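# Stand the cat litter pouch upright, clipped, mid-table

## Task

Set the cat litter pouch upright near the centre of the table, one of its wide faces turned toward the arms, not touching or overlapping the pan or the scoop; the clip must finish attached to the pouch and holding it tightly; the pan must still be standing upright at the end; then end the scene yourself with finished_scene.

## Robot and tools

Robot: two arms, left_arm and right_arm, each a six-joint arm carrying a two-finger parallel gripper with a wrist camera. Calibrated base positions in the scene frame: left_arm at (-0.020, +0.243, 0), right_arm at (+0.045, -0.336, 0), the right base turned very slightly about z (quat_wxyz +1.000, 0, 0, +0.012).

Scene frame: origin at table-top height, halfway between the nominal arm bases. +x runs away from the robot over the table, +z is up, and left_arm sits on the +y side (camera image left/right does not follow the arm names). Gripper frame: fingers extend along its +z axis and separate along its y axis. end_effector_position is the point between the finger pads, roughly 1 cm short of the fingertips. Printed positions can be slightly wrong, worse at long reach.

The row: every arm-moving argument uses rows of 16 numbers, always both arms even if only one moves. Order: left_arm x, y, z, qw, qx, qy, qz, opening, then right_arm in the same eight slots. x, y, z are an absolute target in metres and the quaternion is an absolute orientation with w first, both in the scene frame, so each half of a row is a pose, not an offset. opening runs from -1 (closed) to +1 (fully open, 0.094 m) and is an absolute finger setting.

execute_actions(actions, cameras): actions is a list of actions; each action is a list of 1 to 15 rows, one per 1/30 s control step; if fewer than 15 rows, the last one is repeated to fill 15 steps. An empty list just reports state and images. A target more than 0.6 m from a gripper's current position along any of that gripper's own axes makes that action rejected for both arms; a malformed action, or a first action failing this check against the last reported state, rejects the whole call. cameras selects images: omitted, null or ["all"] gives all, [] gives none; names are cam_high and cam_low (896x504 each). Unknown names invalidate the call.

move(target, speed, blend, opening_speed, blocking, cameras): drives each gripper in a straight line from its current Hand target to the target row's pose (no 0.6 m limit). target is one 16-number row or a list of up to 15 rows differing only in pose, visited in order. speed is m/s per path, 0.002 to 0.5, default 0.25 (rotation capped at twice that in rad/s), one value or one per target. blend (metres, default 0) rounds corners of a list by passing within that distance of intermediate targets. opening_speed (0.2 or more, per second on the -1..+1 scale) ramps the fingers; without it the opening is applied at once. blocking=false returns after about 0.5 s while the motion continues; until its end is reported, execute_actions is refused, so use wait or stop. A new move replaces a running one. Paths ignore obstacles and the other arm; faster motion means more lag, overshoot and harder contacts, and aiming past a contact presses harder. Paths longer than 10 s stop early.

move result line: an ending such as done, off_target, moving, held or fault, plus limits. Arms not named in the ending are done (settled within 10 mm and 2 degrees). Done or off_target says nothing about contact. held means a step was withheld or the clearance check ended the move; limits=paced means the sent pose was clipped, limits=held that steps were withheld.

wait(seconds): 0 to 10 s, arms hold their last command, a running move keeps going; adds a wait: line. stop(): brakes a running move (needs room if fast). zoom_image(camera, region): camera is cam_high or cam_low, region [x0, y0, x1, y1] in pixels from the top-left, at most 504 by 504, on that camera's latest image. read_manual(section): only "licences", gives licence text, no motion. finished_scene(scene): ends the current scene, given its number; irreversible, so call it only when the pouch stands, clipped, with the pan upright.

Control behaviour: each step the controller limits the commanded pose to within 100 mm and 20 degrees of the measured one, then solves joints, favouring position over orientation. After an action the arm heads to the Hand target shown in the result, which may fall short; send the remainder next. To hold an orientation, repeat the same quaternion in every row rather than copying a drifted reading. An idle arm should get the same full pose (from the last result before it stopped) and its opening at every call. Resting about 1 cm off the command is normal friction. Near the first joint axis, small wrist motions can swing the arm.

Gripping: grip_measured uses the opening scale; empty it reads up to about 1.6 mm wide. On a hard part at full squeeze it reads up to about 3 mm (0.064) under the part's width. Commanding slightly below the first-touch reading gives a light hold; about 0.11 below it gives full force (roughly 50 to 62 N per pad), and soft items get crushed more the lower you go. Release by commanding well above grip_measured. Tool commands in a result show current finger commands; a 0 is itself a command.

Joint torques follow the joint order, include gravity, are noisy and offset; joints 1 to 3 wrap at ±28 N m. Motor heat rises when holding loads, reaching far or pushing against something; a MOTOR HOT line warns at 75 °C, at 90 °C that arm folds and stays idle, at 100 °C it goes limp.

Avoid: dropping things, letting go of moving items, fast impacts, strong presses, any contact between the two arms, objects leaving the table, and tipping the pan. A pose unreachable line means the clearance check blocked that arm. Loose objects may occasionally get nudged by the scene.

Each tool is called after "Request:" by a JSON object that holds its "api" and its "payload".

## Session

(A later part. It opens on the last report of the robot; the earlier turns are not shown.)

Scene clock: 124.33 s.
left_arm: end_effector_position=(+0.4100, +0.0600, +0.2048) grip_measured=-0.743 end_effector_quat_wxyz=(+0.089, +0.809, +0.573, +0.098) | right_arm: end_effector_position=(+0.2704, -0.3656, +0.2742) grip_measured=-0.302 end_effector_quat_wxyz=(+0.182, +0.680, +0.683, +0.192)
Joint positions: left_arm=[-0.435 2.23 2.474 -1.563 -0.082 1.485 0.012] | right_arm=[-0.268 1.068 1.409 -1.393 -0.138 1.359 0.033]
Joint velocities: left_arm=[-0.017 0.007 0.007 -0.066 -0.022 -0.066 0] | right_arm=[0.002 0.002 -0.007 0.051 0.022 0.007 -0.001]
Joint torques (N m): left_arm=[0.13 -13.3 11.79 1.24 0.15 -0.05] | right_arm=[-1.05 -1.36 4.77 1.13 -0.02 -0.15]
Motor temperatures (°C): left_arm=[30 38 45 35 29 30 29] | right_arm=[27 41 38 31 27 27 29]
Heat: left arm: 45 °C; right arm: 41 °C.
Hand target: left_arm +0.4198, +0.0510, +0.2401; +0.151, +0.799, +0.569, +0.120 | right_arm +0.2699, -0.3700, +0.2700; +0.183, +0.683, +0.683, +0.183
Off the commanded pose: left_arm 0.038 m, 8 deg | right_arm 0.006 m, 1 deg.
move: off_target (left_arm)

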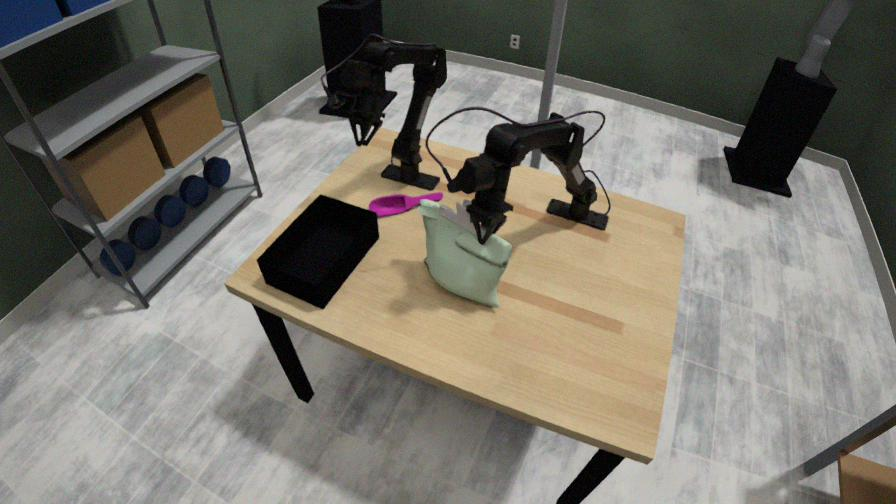

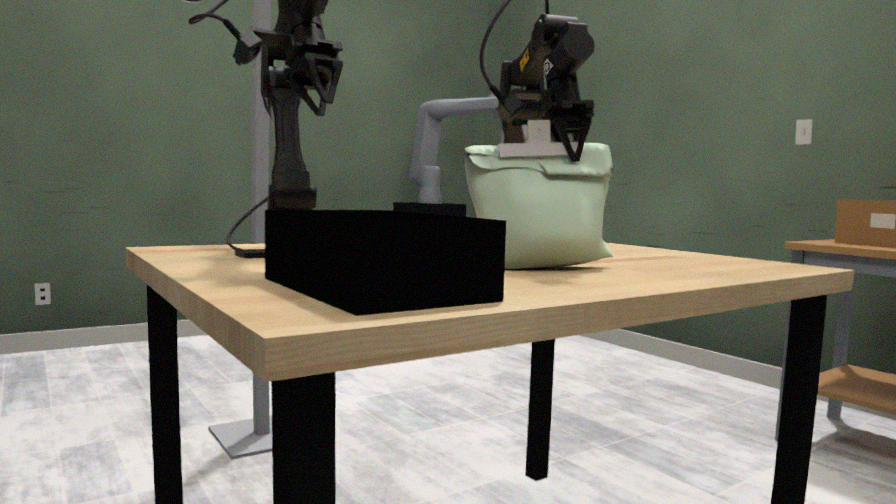

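Request:
{"api": "execute_actions", "payload": {"actions": []}}

Scene clock: 126.70 s.
left_arm: end_effector_position=(+0.4100, +0.0600, +0.2048) grip_measured=-0.743 end_effector_quat_wxyz=(+0.089, +0.809, +0.573, +0.098) | right_arm: end_effector_position=(+0.2706, -0.3657, +0.2743) grip_measured=-0.302 end_effector_quat_wxyz=(+0.182, +0.680, +0.683, +0.192)
Joint positions: left_arm=[-0.435 2.23 2.474 -1.563 -0.082 1.485 0.012] | right_arm=[-0.268 1.068 1.409 -1.392 -0.138 1.359 0.033]
Joint velocities: left_arm=[-0.022 -0.002 0.007 -0.022 0.037 -0.022 0.001] | right_arm=[0.012 -0.012 -0.002 0.037 0.022 -0.051 -0.002]
Joint torques (N m): left_arm=[-0.06 -13.3 12.03 1.24 0.21 -0.04] | right_arm=[-0.98 -0.94 4.75 1.15 0.03 -0.11]
Motor temperatures (°C): left_arm=[30 40 45 35 29 30 30] | right_arm=[27 40 38 31 27 27 29]
Heat: left arm: 45 °C; right arm: 40 °C.
Hand target: left_arm +0.4199, +0.0510, +0.2401; +0.151, +0.799, +0.569, +0.120 | right_arm +0.2700, -0.3700, +0.2700; +0.183, +0.683, +0.683, +0.183
Tool commands: left_gripper/opening=-1.0 right_gripper/opening=-0.3
Off the commanded pose: left_arm 0.038 m, 8 deg | right_arm 0.006 m, 1 deg.

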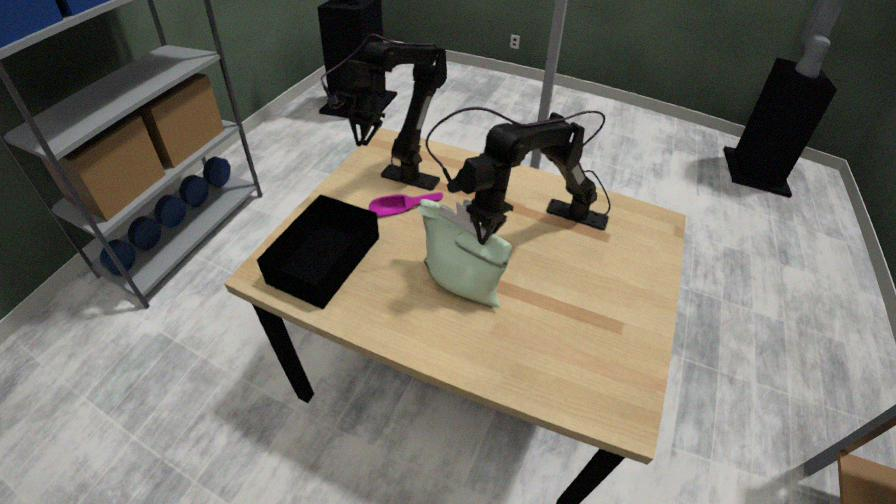

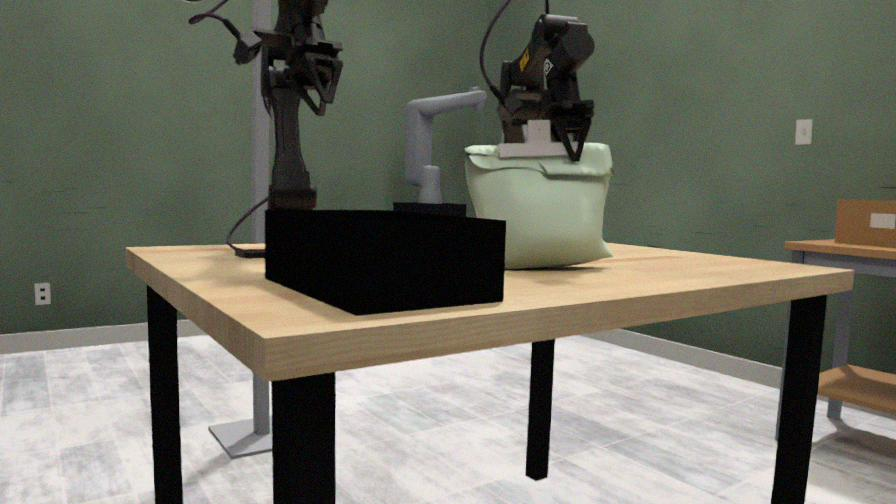

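Request:
{"api": "zoom_image", "payload": {"camera": "cam_low", "region": [420, 90, 660, 300]}}

Request:
{"api": "zoom_image", "payload": {"camera": "cam_high", "region": [370, 150, 570, 330]}}

Scaled by 2.100.

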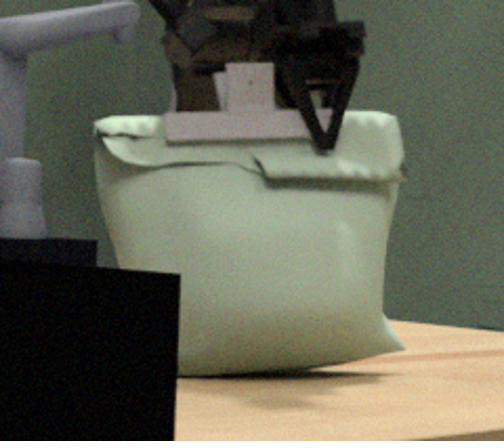

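Scaled by 2.520.

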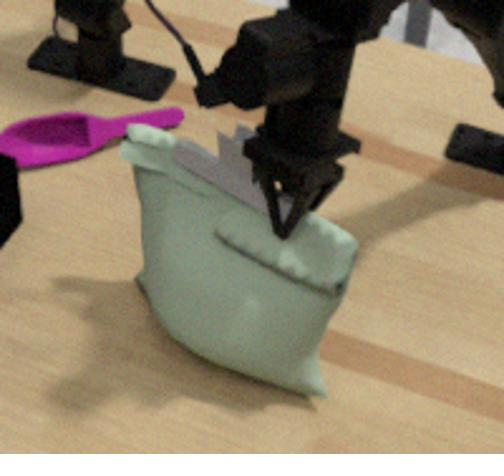

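Request:
{"api": "move", "payload": {"target": [0.375, 0.052, 0.245, 0.1378, 0.7813, 0.5995, 0.1057, -1.0, 0.270, -0.370, 0.270, 0.183, 0.683, 0.683, 0.183, -0.3], "speed": 0.05}}

Scene clock: 129.63 s.
left_arm: end_effector_position=(+0.3749, +0.0616, +0.1988) grip_measured=-0.744 end_effector_quat_wxyz=(+0.064, +0.790, +0.604, +0.084) | right_arm: end_effector_position=(+0.2706, -0.3657, +0.2743) grip_measured=-0.302 end_effector_quat_wxyz=(+0.182, +0.680, +0.683, +0.192)
Joint positions: left_arm=[-0.472 2.105 2.256 -1.534 -0.096 1.374 0.012] | right_arm=[-0.268 1.068 1.409 -1.392 -0.138 1.359 0.033]
Joint velocities: left_arm=[-0.017 -0.022 -0.017 0.007 0.022 0.007 -0.001] | right_arm=[0.012 -0.012 -0.007 0.066 -0.007 -0.051 0.001]
Joint torques (N m): left_arm=[-0.75 -18.03 7.58 1.22 0.16 -0.08] | right_arm=[-1.03 -1.28 4.63 1.13 0.06 -0.14]
Motor temperatures (°C): left_arm=[30 43 44 35 29 30 30] | right_arm=[27 40 37 32 27 27 29]
Heat: left arm: 44 °C; right arm: 40 °C.
Hand target: left_arm +0.3732, +0.0538, +0.2445; +0.136, +0.783, +0.598, +0.105 | right_arm +0.2699, -0.3699, +0.2700; +0.183, +0.683, +0.683, +0.183
Off the commanded pose: left_arm 0.047 m, 9 deg | right_arm 0.006 m, 1 deg.
move: off_target (left_arm)

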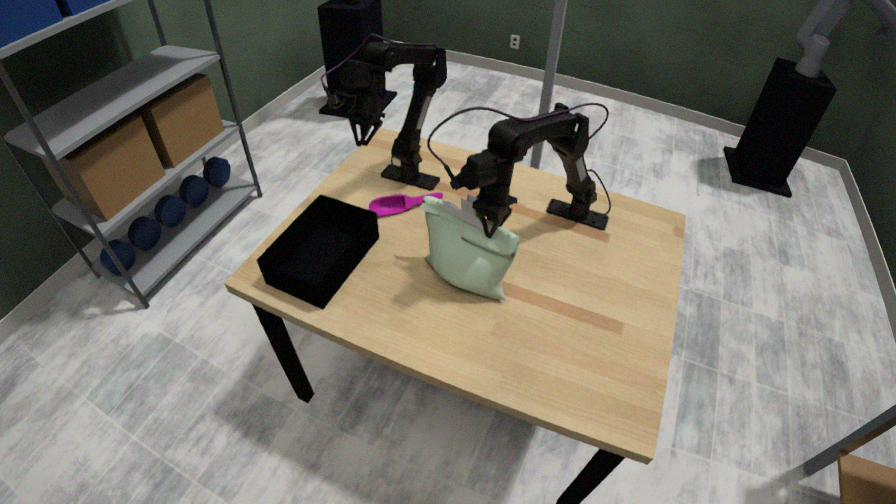

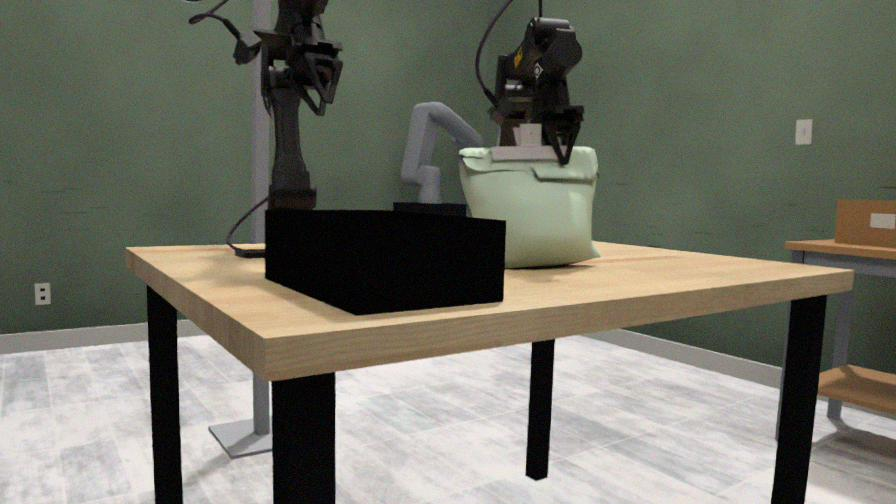

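Request:
{"api": "zoom_image", "payload": {"camera": "cam_high", "region": [370, 150, 570, 330]}}

Request:
{"api": "zoom_image", "payload": {"camera": "cam_low", "region": [420, 90, 660, 300]}}

Scaled by 2.520.

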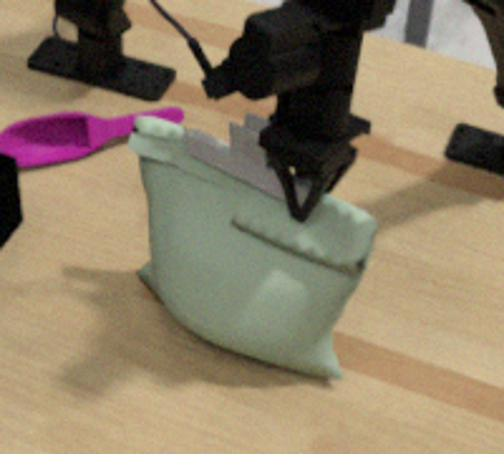

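Scaled by 2.100.

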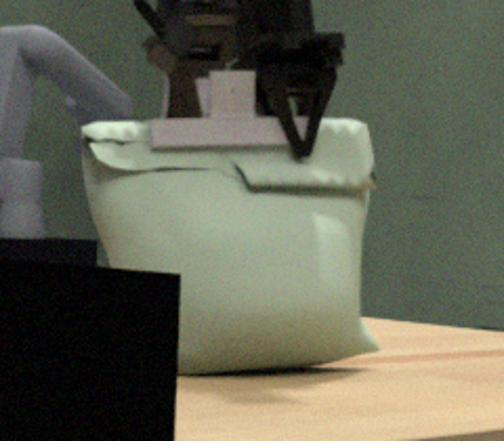

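Request:
{"api": "move", "payload": {"target": [0.328, 0.052, 0.252, 0.1132, 0.7576, 0.6357, 0.0950, -1.0, 0.270, -0.370, 0.270, 0.183, 0.683, 0.683, 0.183, -0.3], "speed": 0.05}}

Request:
{"api": "zoom_image", "payload": {"camera": "cam_high", "region": [370, 150, 570, 330]}}

Request:
{"api": "zoom_image", "payload": {"camera": "cam_low", "region": [420, 90, 660, 300]}}

Scene clock: 131.40 s.
left_arm: end_effector_position=(+0.3290, +0.0581, +0.2076) grip_measured=-0.744 end_effector_quat_wxyz=(+0.037, +0.770, +0.633, +0.079) | right_arm: end_effector_position=(+0.2707, -0.3657, +0.2743) grip_measured=-0.302 end_effector_quat_wxyz=(+0.182, +0.680, +0.683, +0.192)
Joint positions: left_arm=[-0.545 2 2.142 -1.59 -0.124 1.229 0.012] | right_arm=[-0.268 1.068 1.409 -1.391 -0.138 1.359 0.033]
Joint velocities: left_arm=[-0.002 0.002 0.012 -0.007 -0.022 -0.022 0] | right_arm=[-0.007 -0.002 -0.002 -0.066 0.022 0.037 0]
Joint torques (N m): left_arm=[-0.38 -17.13 7.95 0.99 0.12 -0.18] | right_arm=[-0.99 -1.09 4.7 1.13 0.04 -0.14]
Motor temperatures (°C): left_arm=[30 45 44 35 29 30 30] | right_arm=[27 39 37 32 27 27 29]
Heat: left arm: 45 °C; right arm: 39 °C.
Hand target: left_arm +0.3266, +0.0537, +0.2510; +0.112, +0.759, +0.635, +0.094 | right_arm +0.2700, -0.3700, +0.2700; +0.183, +0.683, +0.683, +0.183
Off the commanded pose: left_arm 0.045 m, 9 deg | right_arm 0.006 m, 1 deg.
joint read past its limit (left arm) — joint 4 (wrist pitch), lower limit.
move: off_target (left_arm)

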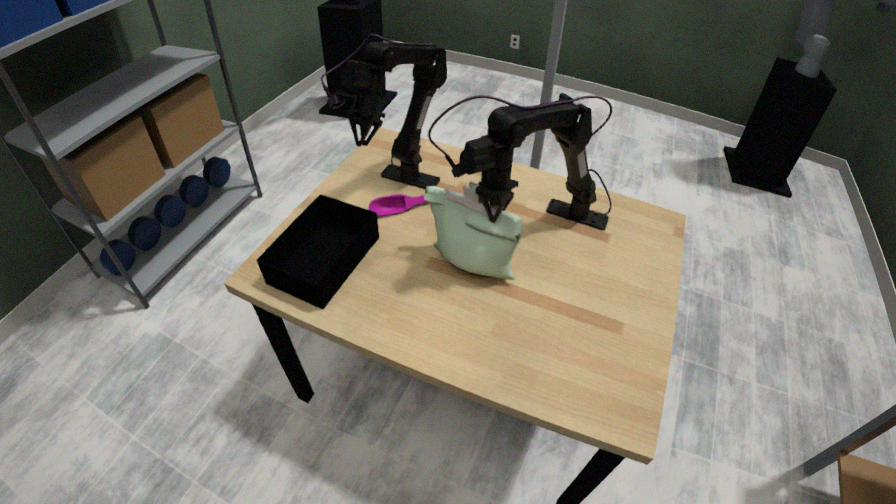

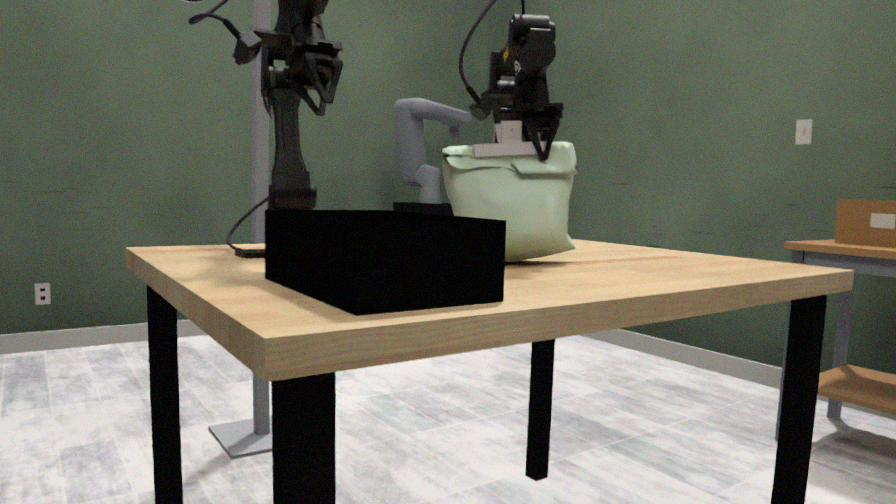

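Scaled by 2.520.

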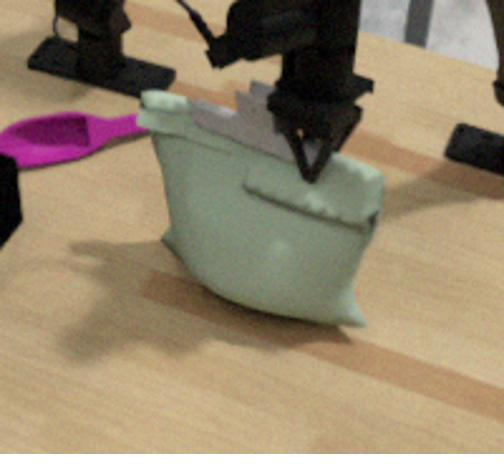

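Scaled by 2.100.

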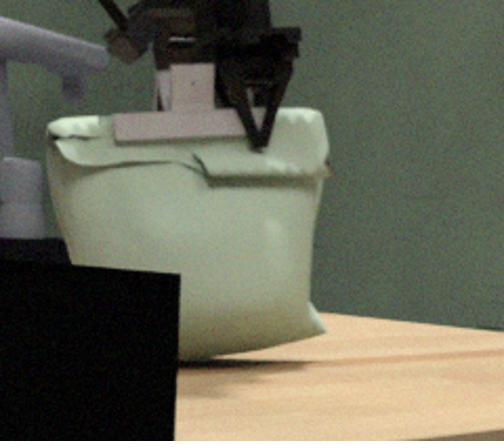

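Request:
{"api": "move", "payload": {"target": [0.285, 0.049, 0.246, 0.1090, 0.7292, 0.6682, 0.0999, -1.0, 0.270, -0.370, 0.270, 0.183, 0.683, 0.683, 0.183, -0.3], "speed": 0.05}}

Request:
{"api": "zoom_image", "payload": {"camera": "cam_high", "region": [370, 150, 570, 330]}}

Request:
{"api": "zoom_image", "payload": {"camera": "cam_low", "region": [420, 90, 660, 300]}}

Scene clock: 133.10 s.
left_arm: end_effector_position=(+0.2796, +0.0572, +0.2092) grip_measured=-0.744 end_effector_quat_wxyz=(+0.027, +0.743, +0.664, +0.086) | right_arm: end_effector_position=(+0.2707, -0.3657, +0.2743) grip_measured=-0.302 end_effector_quat_wxyz=(+0.182, +0.680, +0.683, +0.192)
Joint positions: left_arm=[-0.637 1.841 1.929 -1.57 -0.158 1.053 0.012] | right_arm=[-0.268 1.068 1.409 -1.391 -0.138 1.359 0.033]
Joint velocities: left_arm=[-0.007 0.017 -0.007 -0.081 0.125 -0.007 0.001] | right_arm=[-0.012 -0.012 0.002 0.081 0.037 0.007 -0.001]
Joint torques (N m): left_arm=[-0.23 -14.99 7.98 1.11 -0.06 -0.14] | right_arm=[-1.01 -0.8 4.66 1.12 0.02 -0.09]
Motor temperatures (°C): left_arm=[30 45 43 35 29 30 30] | right_arm=[27 39 37 32 27 27 29]
Heat: left arm: 45 °C; right arm: 39 °C.
Hand target: left_arm +0.2834, +0.0510, +0.2460; +0.107, +0.731, +0.667, +0.099 | right_arm +0.2699, -0.3699, +0.2700; +0.183, +0.683, +0.683, +0.183
Off the commanded pose: left_arm 0.038 m, 10 deg | right_arm 0.006 m, 1 deg.
move: off_target (left_arm)

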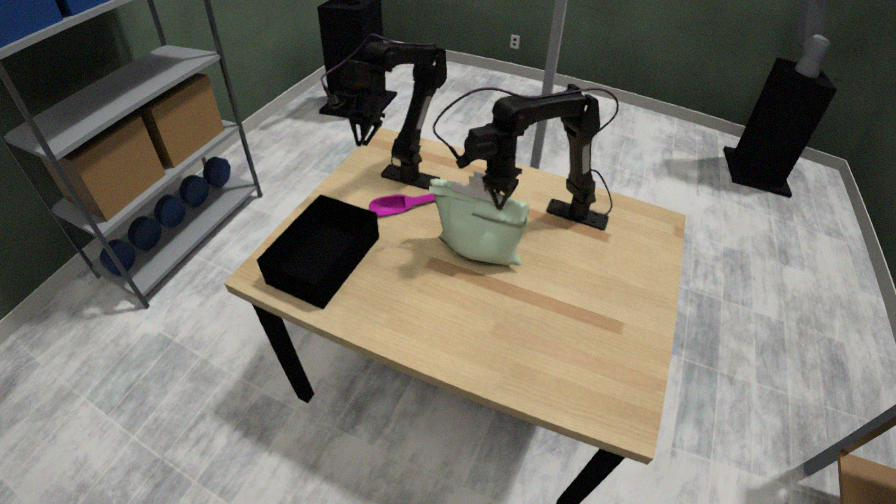

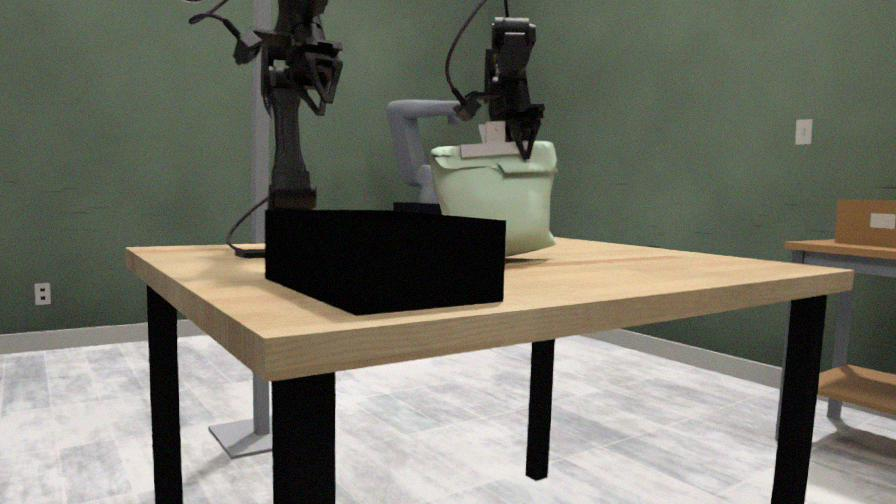

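Scaled by 2.520.

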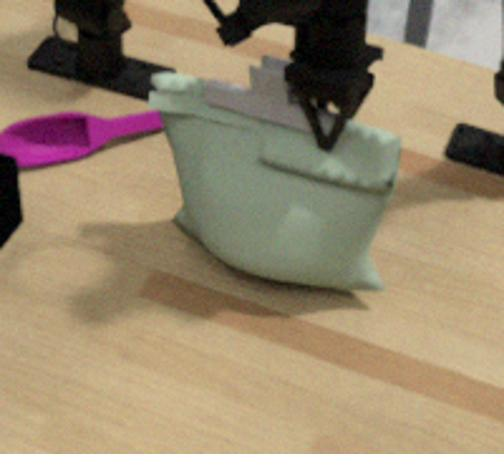

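Scaled by 2.100.

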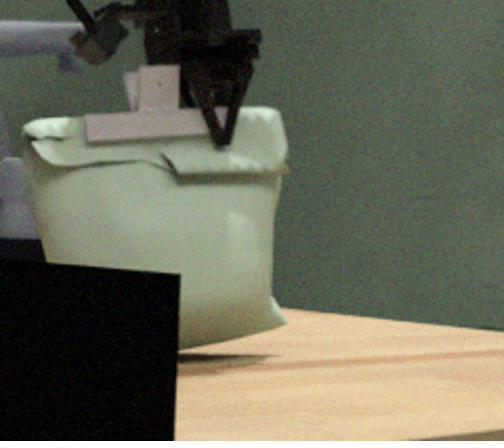

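Request:
{"api": "move", "payload": {"target": [0.261, 0.045, 0.243, 0.0616, 0.7044, 0.7044, 0.0616, -1.0, 0.270, -0.370, 0.270, 0.183, 0.683, 0.683, 0.183, -0.3], "speed": 0.05}}

Request:
{"api": "zoom_image", "payload": {"camera": "cam_high", "region": [370, 150, 570, 330]}}

Request:
{"api": "zoom_image", "payload": {"camera": "cam_low", "region": [420, 90, 660, 300]}}

Scene clock: 135.67 s.
left_arm: end_effector_position=(+0.2625, +0.0536, +0.2077) grip_measured=-0.744 end_effector_quat_wxyz=(+0.011, +0.713, +0.698, +0.070) | right_arm: end_effector_position=(+0.2707, -0.3657, +0.2743) grip_measured=-0.302 end_effector_quat_wxyz=(+0.182, +0.680, +0.683, +0.192)
Joint positions: left_arm=[-0.664 1.839 1.926 -1.617 -0.135 0.931 0.012] | right_arm=[-0.268 1.068 1.409 -1.391 -0.138 1.359 0.033]
Joint velocities: left_arm=[-0.002 -0.022 -0.002 0.022 0.007 -0.051 0] | right_arm=[-0.007 -0.002 -0.012 -0.095 -0.022 0.037 0]
Joint torques (N m): left_arm=[-0.24 -14.27 8.5 0.8 0.19 -0.16] | right_arm=[-0.99 -1.09 4.82 1.18 0.04 -0.13]
Motor temperatures (°C): left_arm=[30 46 43 35 29 30 30] | right_arm=[27 39 37 32 26 27 29]
Heat: left arm: 46 °C; right arm: 39 °C.
Hand target: left_arm +0.2610, +0.0459, +0.2411; +0.083, +0.705, +0.701, +0.065 | right_arm +0.2699, -0.3699, +0.2700; +0.183, +0.683, +0.683, +0.183
Off the commanded pose: left_arm 0.036 m, 6 deg | right_arm 0.006 m, 1 deg.
joint read past its limit (left arm) — joint 4 (wrist pitch), lower limit.
joint sent to its limit (left arm) — joint 4 (wrist pitch), lower limit. The joint targets still meet the commanded pose.
move: off_target (left_arm)

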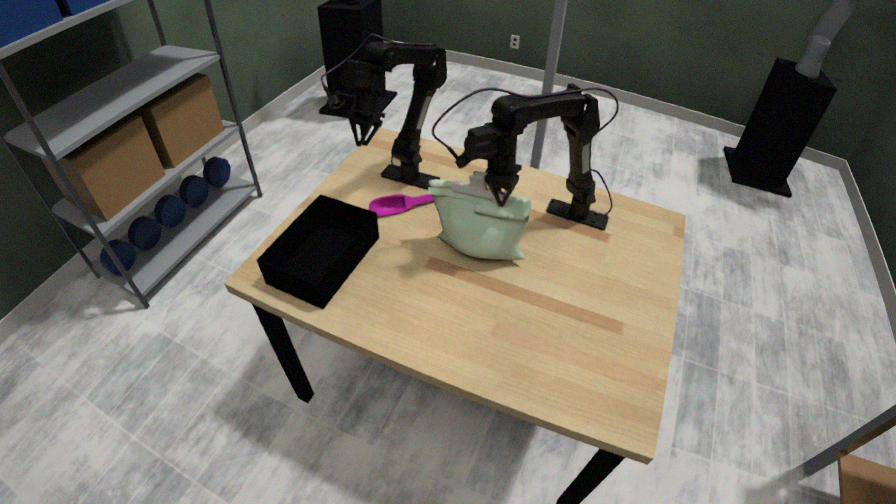

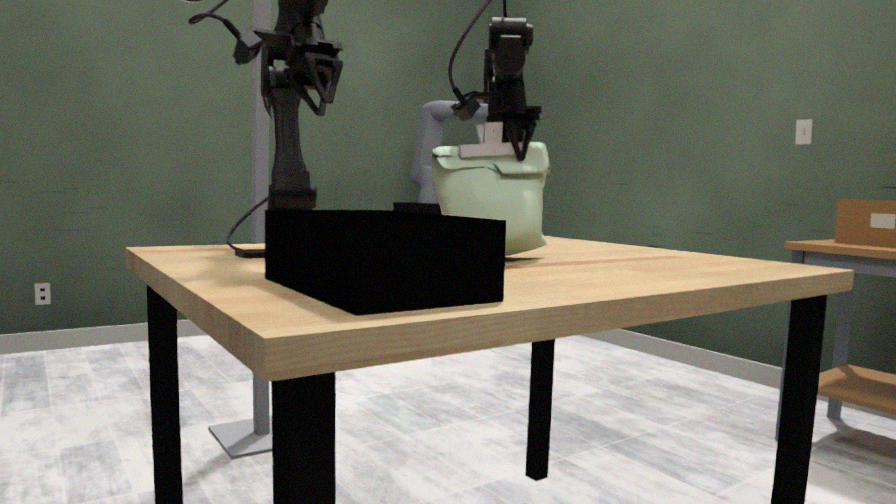

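Scaled by 2.520.

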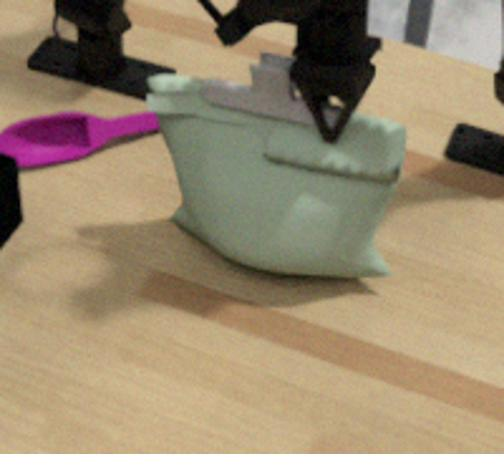

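Scaled by 2.100.

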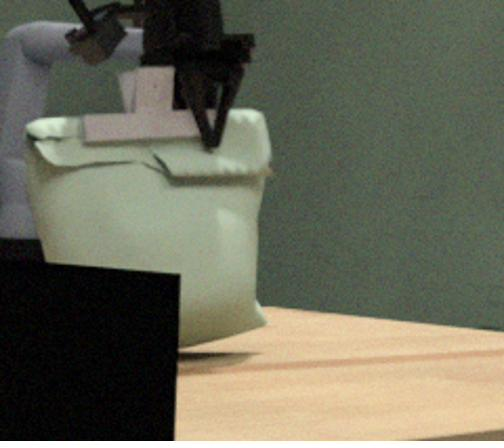

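Request:
{"api": "move", "payload": {"target": [0.260, 0.044, 0.228, 0.0616, 0.7044, 0.7044, 0.0616, -1.0, 0.270, -0.370, 0.270, 0.183, 0.683, 0.683, 0.183, -0.3], "speed": 0.04}}

Request:
{"api": "zoom_image", "payload": {"camera": "cam_high", "region": [370, 150, 570, 330]}}

Request:
{"api": "zoom_image", "payload": {"camera": "cam_low", "region": [420, 90, 660, 300]}}

Scene clock: 137.27 s.
left_arm: end_effector_position=(+0.2609, +0.0541, +0.2053) grip_measured=-0.744 end_effector_quat_wxyz=(+0.007, +0.709, +0.702, +0.067) | right_arm: end_effector_position=(+0.2707, -0.3657, +0.2744) grip_measured=-0.302 end_effector_quat_wxyz=(+0.183, +0.680, +0.683, +0.193)
Joint positions: left_arm=[-0.664 1.839 1.916 -1.617 -0.132 0.92 0.012] | right_arm=[-0.268 1.068 1.409 -1.391 -0.138 1.359 0.033]
Joint velocities: left_arm=[0.012 -0.022 -0.007 -0.051 0.022 0.022 0] | right_arm=[0.002 -0.002 0.007 -0.037 0.022 -0.095 0]
Joint torques (N m): left_arm=[-0.85 -12.19 7.16 0.82 0.19 -0.21] | right_arm=[-0.88 -1.13 4.82 1.16 0.07 -0.11]
Motor temperatures (°C): left_arm=[30 45 43 35 29 30 30] | right_arm=[27 38 37 33 26 27 29]
Heat: left arm: 45 °C; right arm: 38 °C.
Hand target: left_arm +0.2602, +0.0443, +0.2272; +0.061, +0.705, +0.704, +0.061 | right_arm +0.2700, -0.3700, +0.2700; +0.183, +0.683, +0.683, +0.183
Off the commanded pose: left_arm 0.025 m, 6 deg | right_arm 0.006 m, 1 deg.
joint read past its limit (left arm) — joint 4 (wrist pitch), lower limit.
move: off_target (left_arm)

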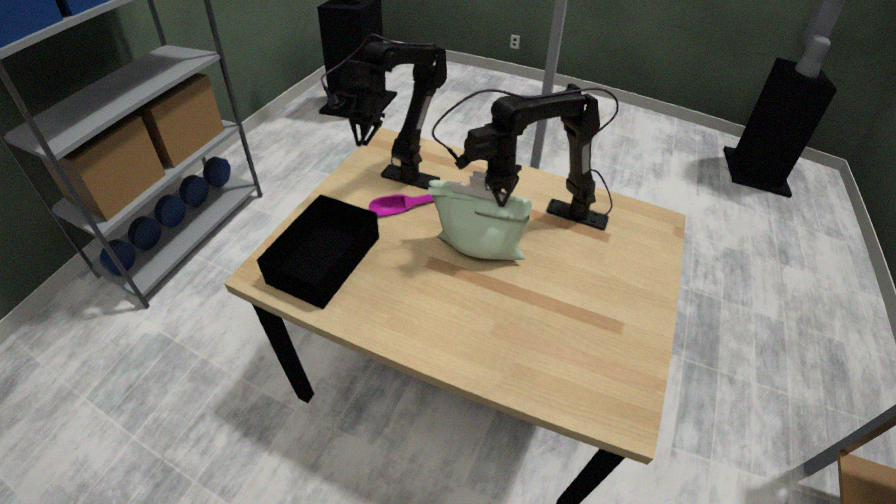

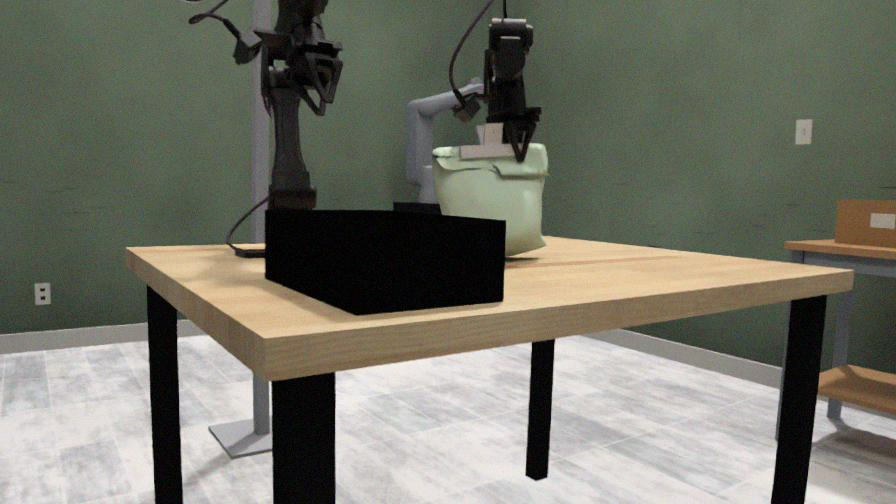

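Scaled by 2.520.

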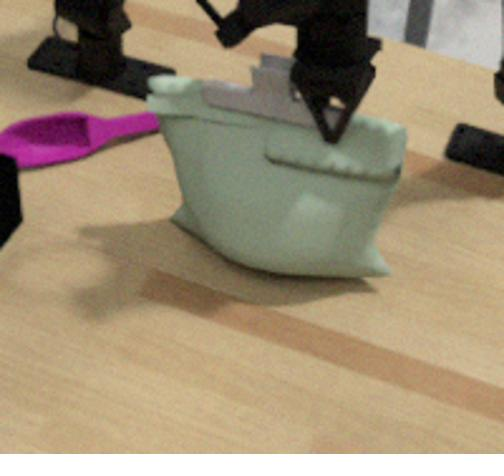

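Scaled by 2.100.

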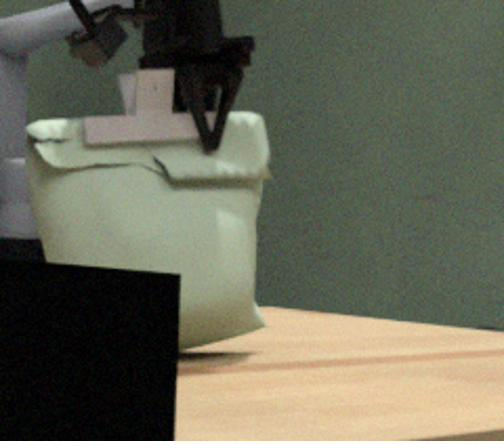

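Request:
{"api": "move", "payload": {"target": [0.259, 0.045, 0.210, 0.0493, 0.7054, 0.7054, 0.0493, -1.0, 0.270, -0.370, 0.270, 0.183, 0.683, 0.683, 0.183, -0.3], "speed": 0.04}}

Request:
{"api": "zoom_image", "payload": {"camera": "cam_high", "region": [370, 150, 570, 330]}}

Request:
{"api": "zoom_image", "payload": {"camera": "cam_low", "region": [420, 90, 660, 300]}}

Scene clock: 138.20 s.
left_arm: end_effector_position=(+0.2541, +0.0555, +0.1947) grip_measured=-0.745 end_effector_quat_wxyz=(-0.005, +0.710, +0.702, +0.057) | right_arm: end_effector_position=(+0.2707, -0.3657, +0.2744) grip_measured=-0.302 end_effector_quat_wxyz=(+0.183, +0.680, +0.683, +0.193)
Joint positions: left_arm=[-0.664 1.828 1.861 -1.599 -0.114 0.92 0.012] | right_arm=[-0.268 1.068 1.409 -1.391 -0.138 1.359 0.033]
Joint velocities: left_arm=[-0.012 -0.017 -0.017 -0.051 0.022 -0.022 -0.001] | right_arm=[-0.002 0.007 -0.012 0.022 0.037 0.051 0.001]
Joint torques (N m): left_arm=[0.09 -11.54 6.24 1.03 0.32 -0.03] | right_arm=[-0.98 -0.96 4.83 1.13 0.04 -0.12]
Motor temperatures (°C): left_arm=[30 45 42 35 29 30 30] | right_arm=[27 38 37 33 26 27 29]
Heat: left arm: 45 °C; right arm: 38 °C.
Hand target: left_arm +0.2587, +0.0454, +0.2102; +0.048, +0.706, +0.704, +0.049 | right_arm +0.2700, -0.3700, +0.2700; +0.183, +0.683, +0.683, +0.183
Off the commanded pose: left_arm 0.019 m, 6 deg | right_arm 0.006 m, 1 deg.
joint read past its limit (left arm) — joint 4 (wrist pitch), lower limit.
move: off_target (left_arm)

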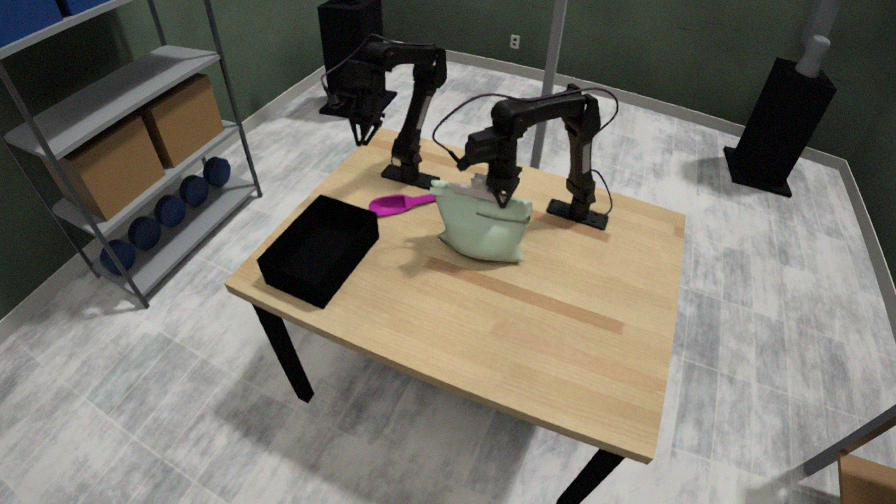

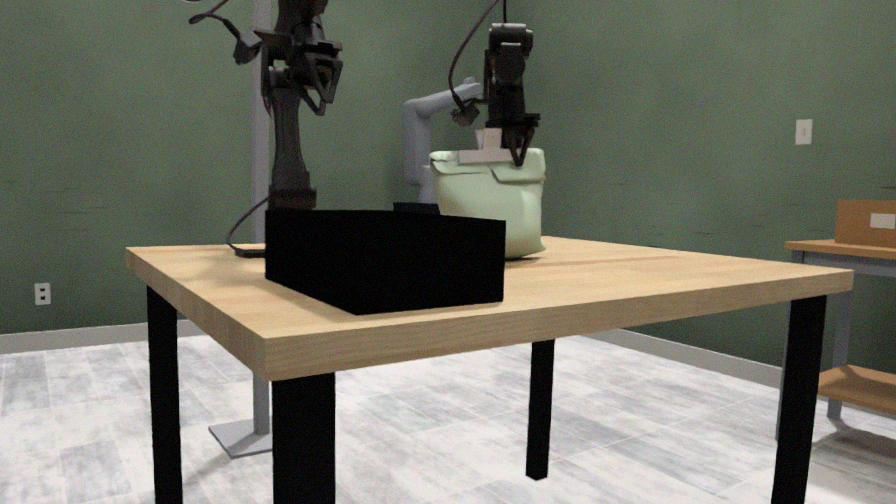

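Scaled by 2.520.

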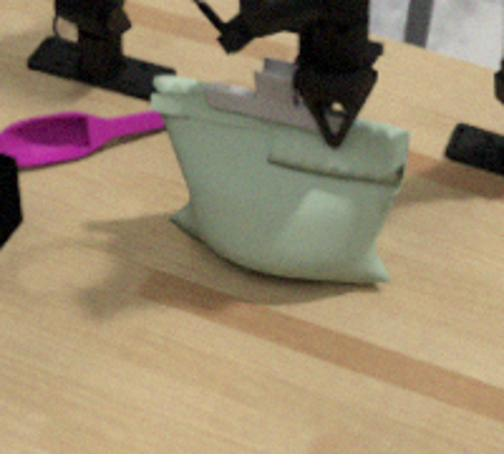

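Scaled by 2.100.

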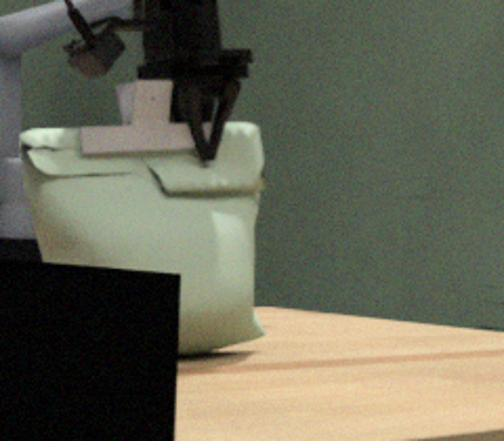

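Request:
{"api": "move", "payload": {"target": [0.259, 0.047, 0.196, 0.0308, 0.7064, 0.7064, 0.0308, -1.0, 0.270, -0.370, 0.270, 0.183, 0.683, 0.683, 0.183, -0.3], "speed": 0.04}}

Request:
{"api": "zoom_image", "payload": {"camera": "cam_high", "region": [370, 150, 570, 330]}}

Request:
{"api": "zoom_image", "payload": {"camera": "cam_low", "region": [420, 90, 660, 300]}}

Scene clock: 139.33 s.
left_arm: end_effector_position=(+0.2549, +0.0583, +0.1892) grip_measured=-0.745 end_effector_quat_wxyz=(-0.008, +0.708, +0.705, +0.044) | right_arm: end_effector_position=(+0.2707, -0.3657, +0.2744) grip_measured=-0.302 end_effector_quat_wxyz=(+0.183, +0.680, +0.683, +0.193)
Joint positions: left_arm=[-0.642 1.828 1.84 -1.586 -0.089 0.934 0.012] | right_arm=[-0.268 1.068 1.409 -1.391 -0.138 1.359 0.033]
Joint velocities: left_arm=[-0.007 -0.002 -0.022 -0.022 -0.022 -0.051 -0.001] | right_arm=[-0.007 0.002 -0.007 -0.051 -0.066 -0.007 -0.001]
Joint torques (N m): left_arm=[-0.09 -9.73 6.04 0.87 0.38 -0.02] | right_arm=[-0.91 -0.88 4.6 1.11 0.03 -0.15]
Motor temperatures (°C): left_arm=[30 45 42 34 29 30 30] | right_arm=[27 38 36 33 26 27 29]
Heat: left arm: 45 °C; right arm: 38 °C.
Hand target: left_arm +0.2587, +0.0471, +0.1965; +0.030, +0.707, +0.706, +0.030 | right_arm +0.2699, -0.3700, +0.2700; +0.183, +0.683, +0.683, +0.183
Off the commanded pose: left_arm 0.014 m, 5 deg | right_arm 0.006 m, 1 deg.
move: off_target (left_arm)

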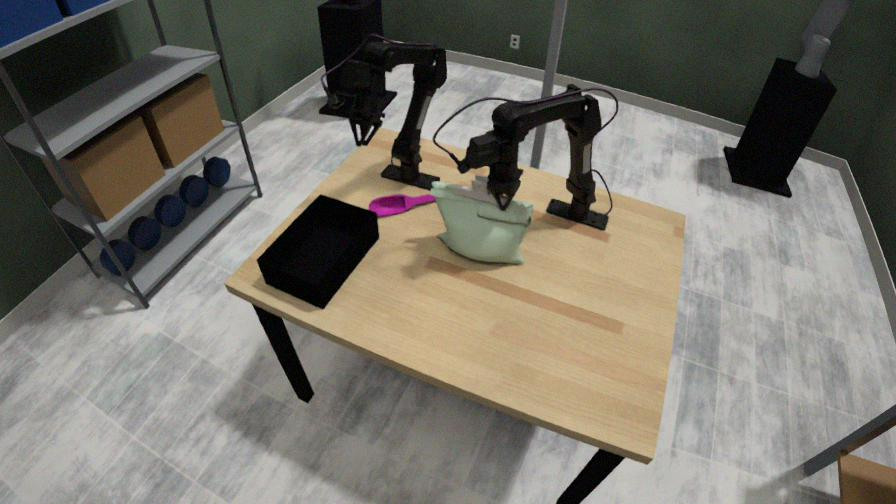

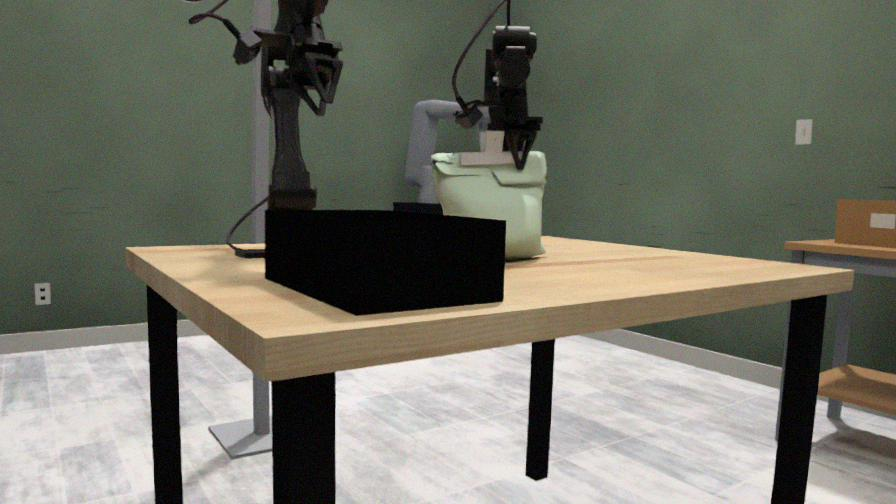

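Scaled by 2.520.

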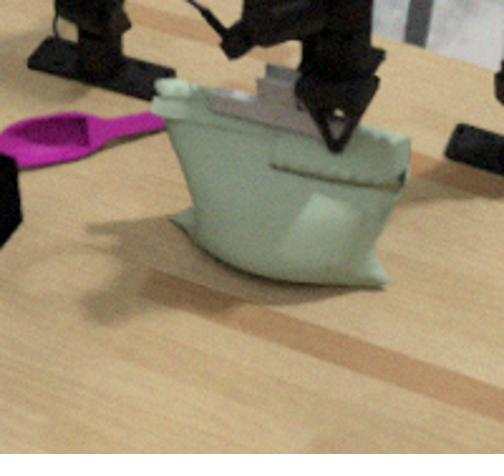

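Scaled by 2.100.

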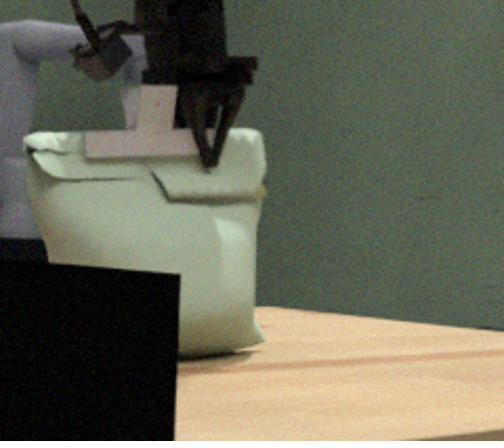

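Request:
{"api": "move", "payload": {"target": [0.258, 0.049, 0.183, 0.0308, 0.7064, 0.7064, 0.0308, -1.0, 0.270, -0.370, 0.270, 0.183, 0.683, 0.683, 0.183, -0.3], "speed": 0.04}}

Request:
{"api": "zoom_image", "payload": {"camera": "cam_high", "region": [370, 150, 570, 330]}}

Request:
{"api": "zoom_image", "payload": {"camera": "cam_low", "region": [420, 90, 660, 300]}}

Scene clock: 140.43 s.
left_arm: end_effector_position=(+0.2548, +0.0586, +0.1792) grip_measured=-0.745 end_effector_quat_wxyz=(-0.002, +0.708, +0.705, +0.043) | right_arm: end_effector_position=(+0.2707, -0.3657, +0.2744) grip_measured=-0.302 end_effector_quat_wxyz=(+0.183, +0.680, +0.683, +0.193)
Joint positions: left_arm=[-0.639 1.804 1.769 -1.527 -0.085 0.937 0.012] | right_arm=[-0.268 1.068 1.409 -1.391 -0.138 1.359 0.033]
Joint velocities: left_arm=[-0.007 -0.012 -0.007 -0.022 -0.081 -0.037 -0.001] | right_arm=[0.017 -0.007 0.002 0.007 -0.007 -0.051 0]
Joint torques (N m): left_arm=[-0.06 -9.36 5.18 0.96 0.31 -0.04] | right_arm=[-0.76 -1.05 4.62 1.12 0.07 -0.11]
Motor temperatures (°C): left_arm=[30 44 42 34 29 30 30] | right_arm=[27 38 36 33 26 27 29]
Heat: left arm: 44 °C; right arm: 38 °C.
Hand target: left_arm +0.2578, +0.0492, +0.1832; +0.030, +0.707, +0.706, +0.030 | right_arm +0.2699, -0.3700, +0.2700; +0.183, +0.683, +0.683, +0.183
Off the commanded pose: left_arm 0.011 m, 4 deg | right_arm 0.006 m, 1 deg.
move: off_target (left_arm)

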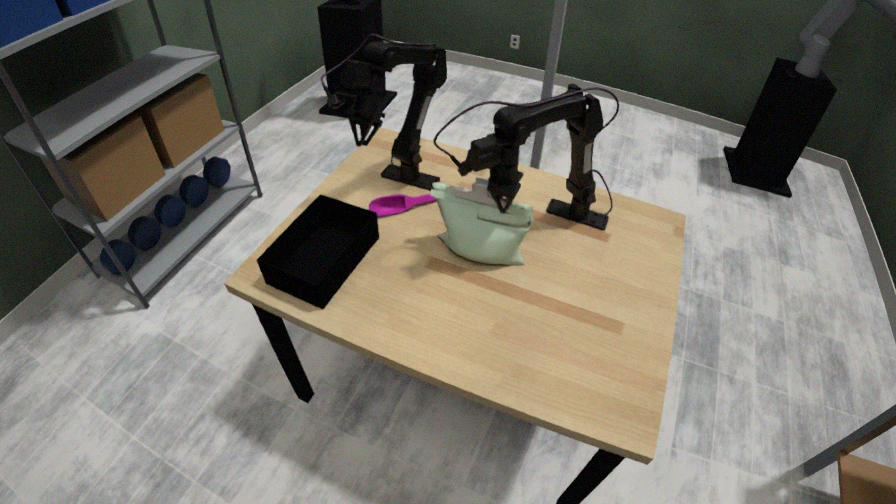

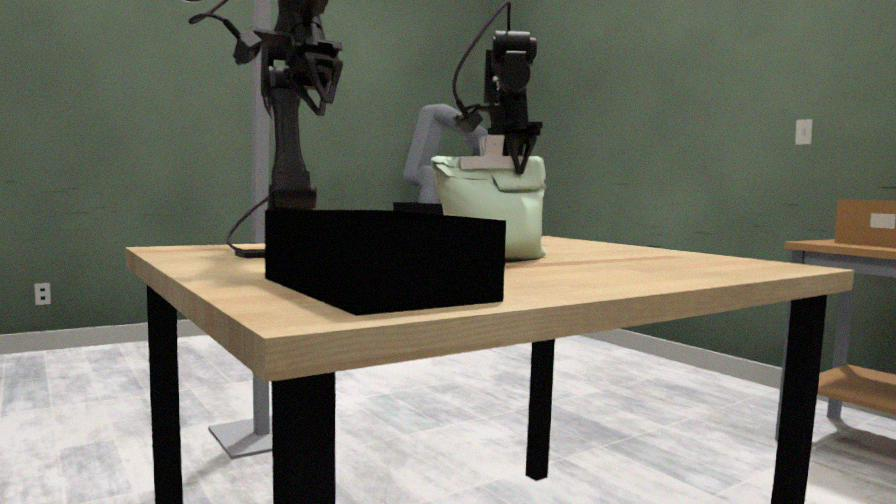

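Scaled by 2.520.

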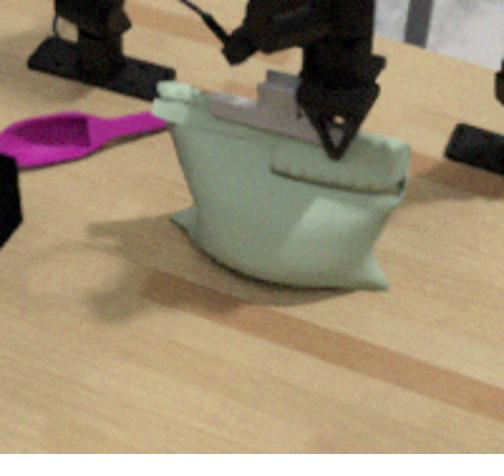

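Scaled by 2.100.

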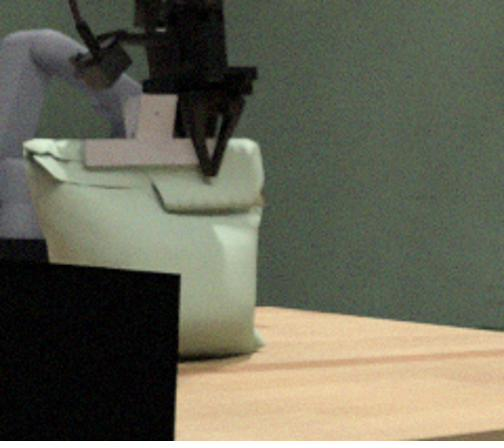

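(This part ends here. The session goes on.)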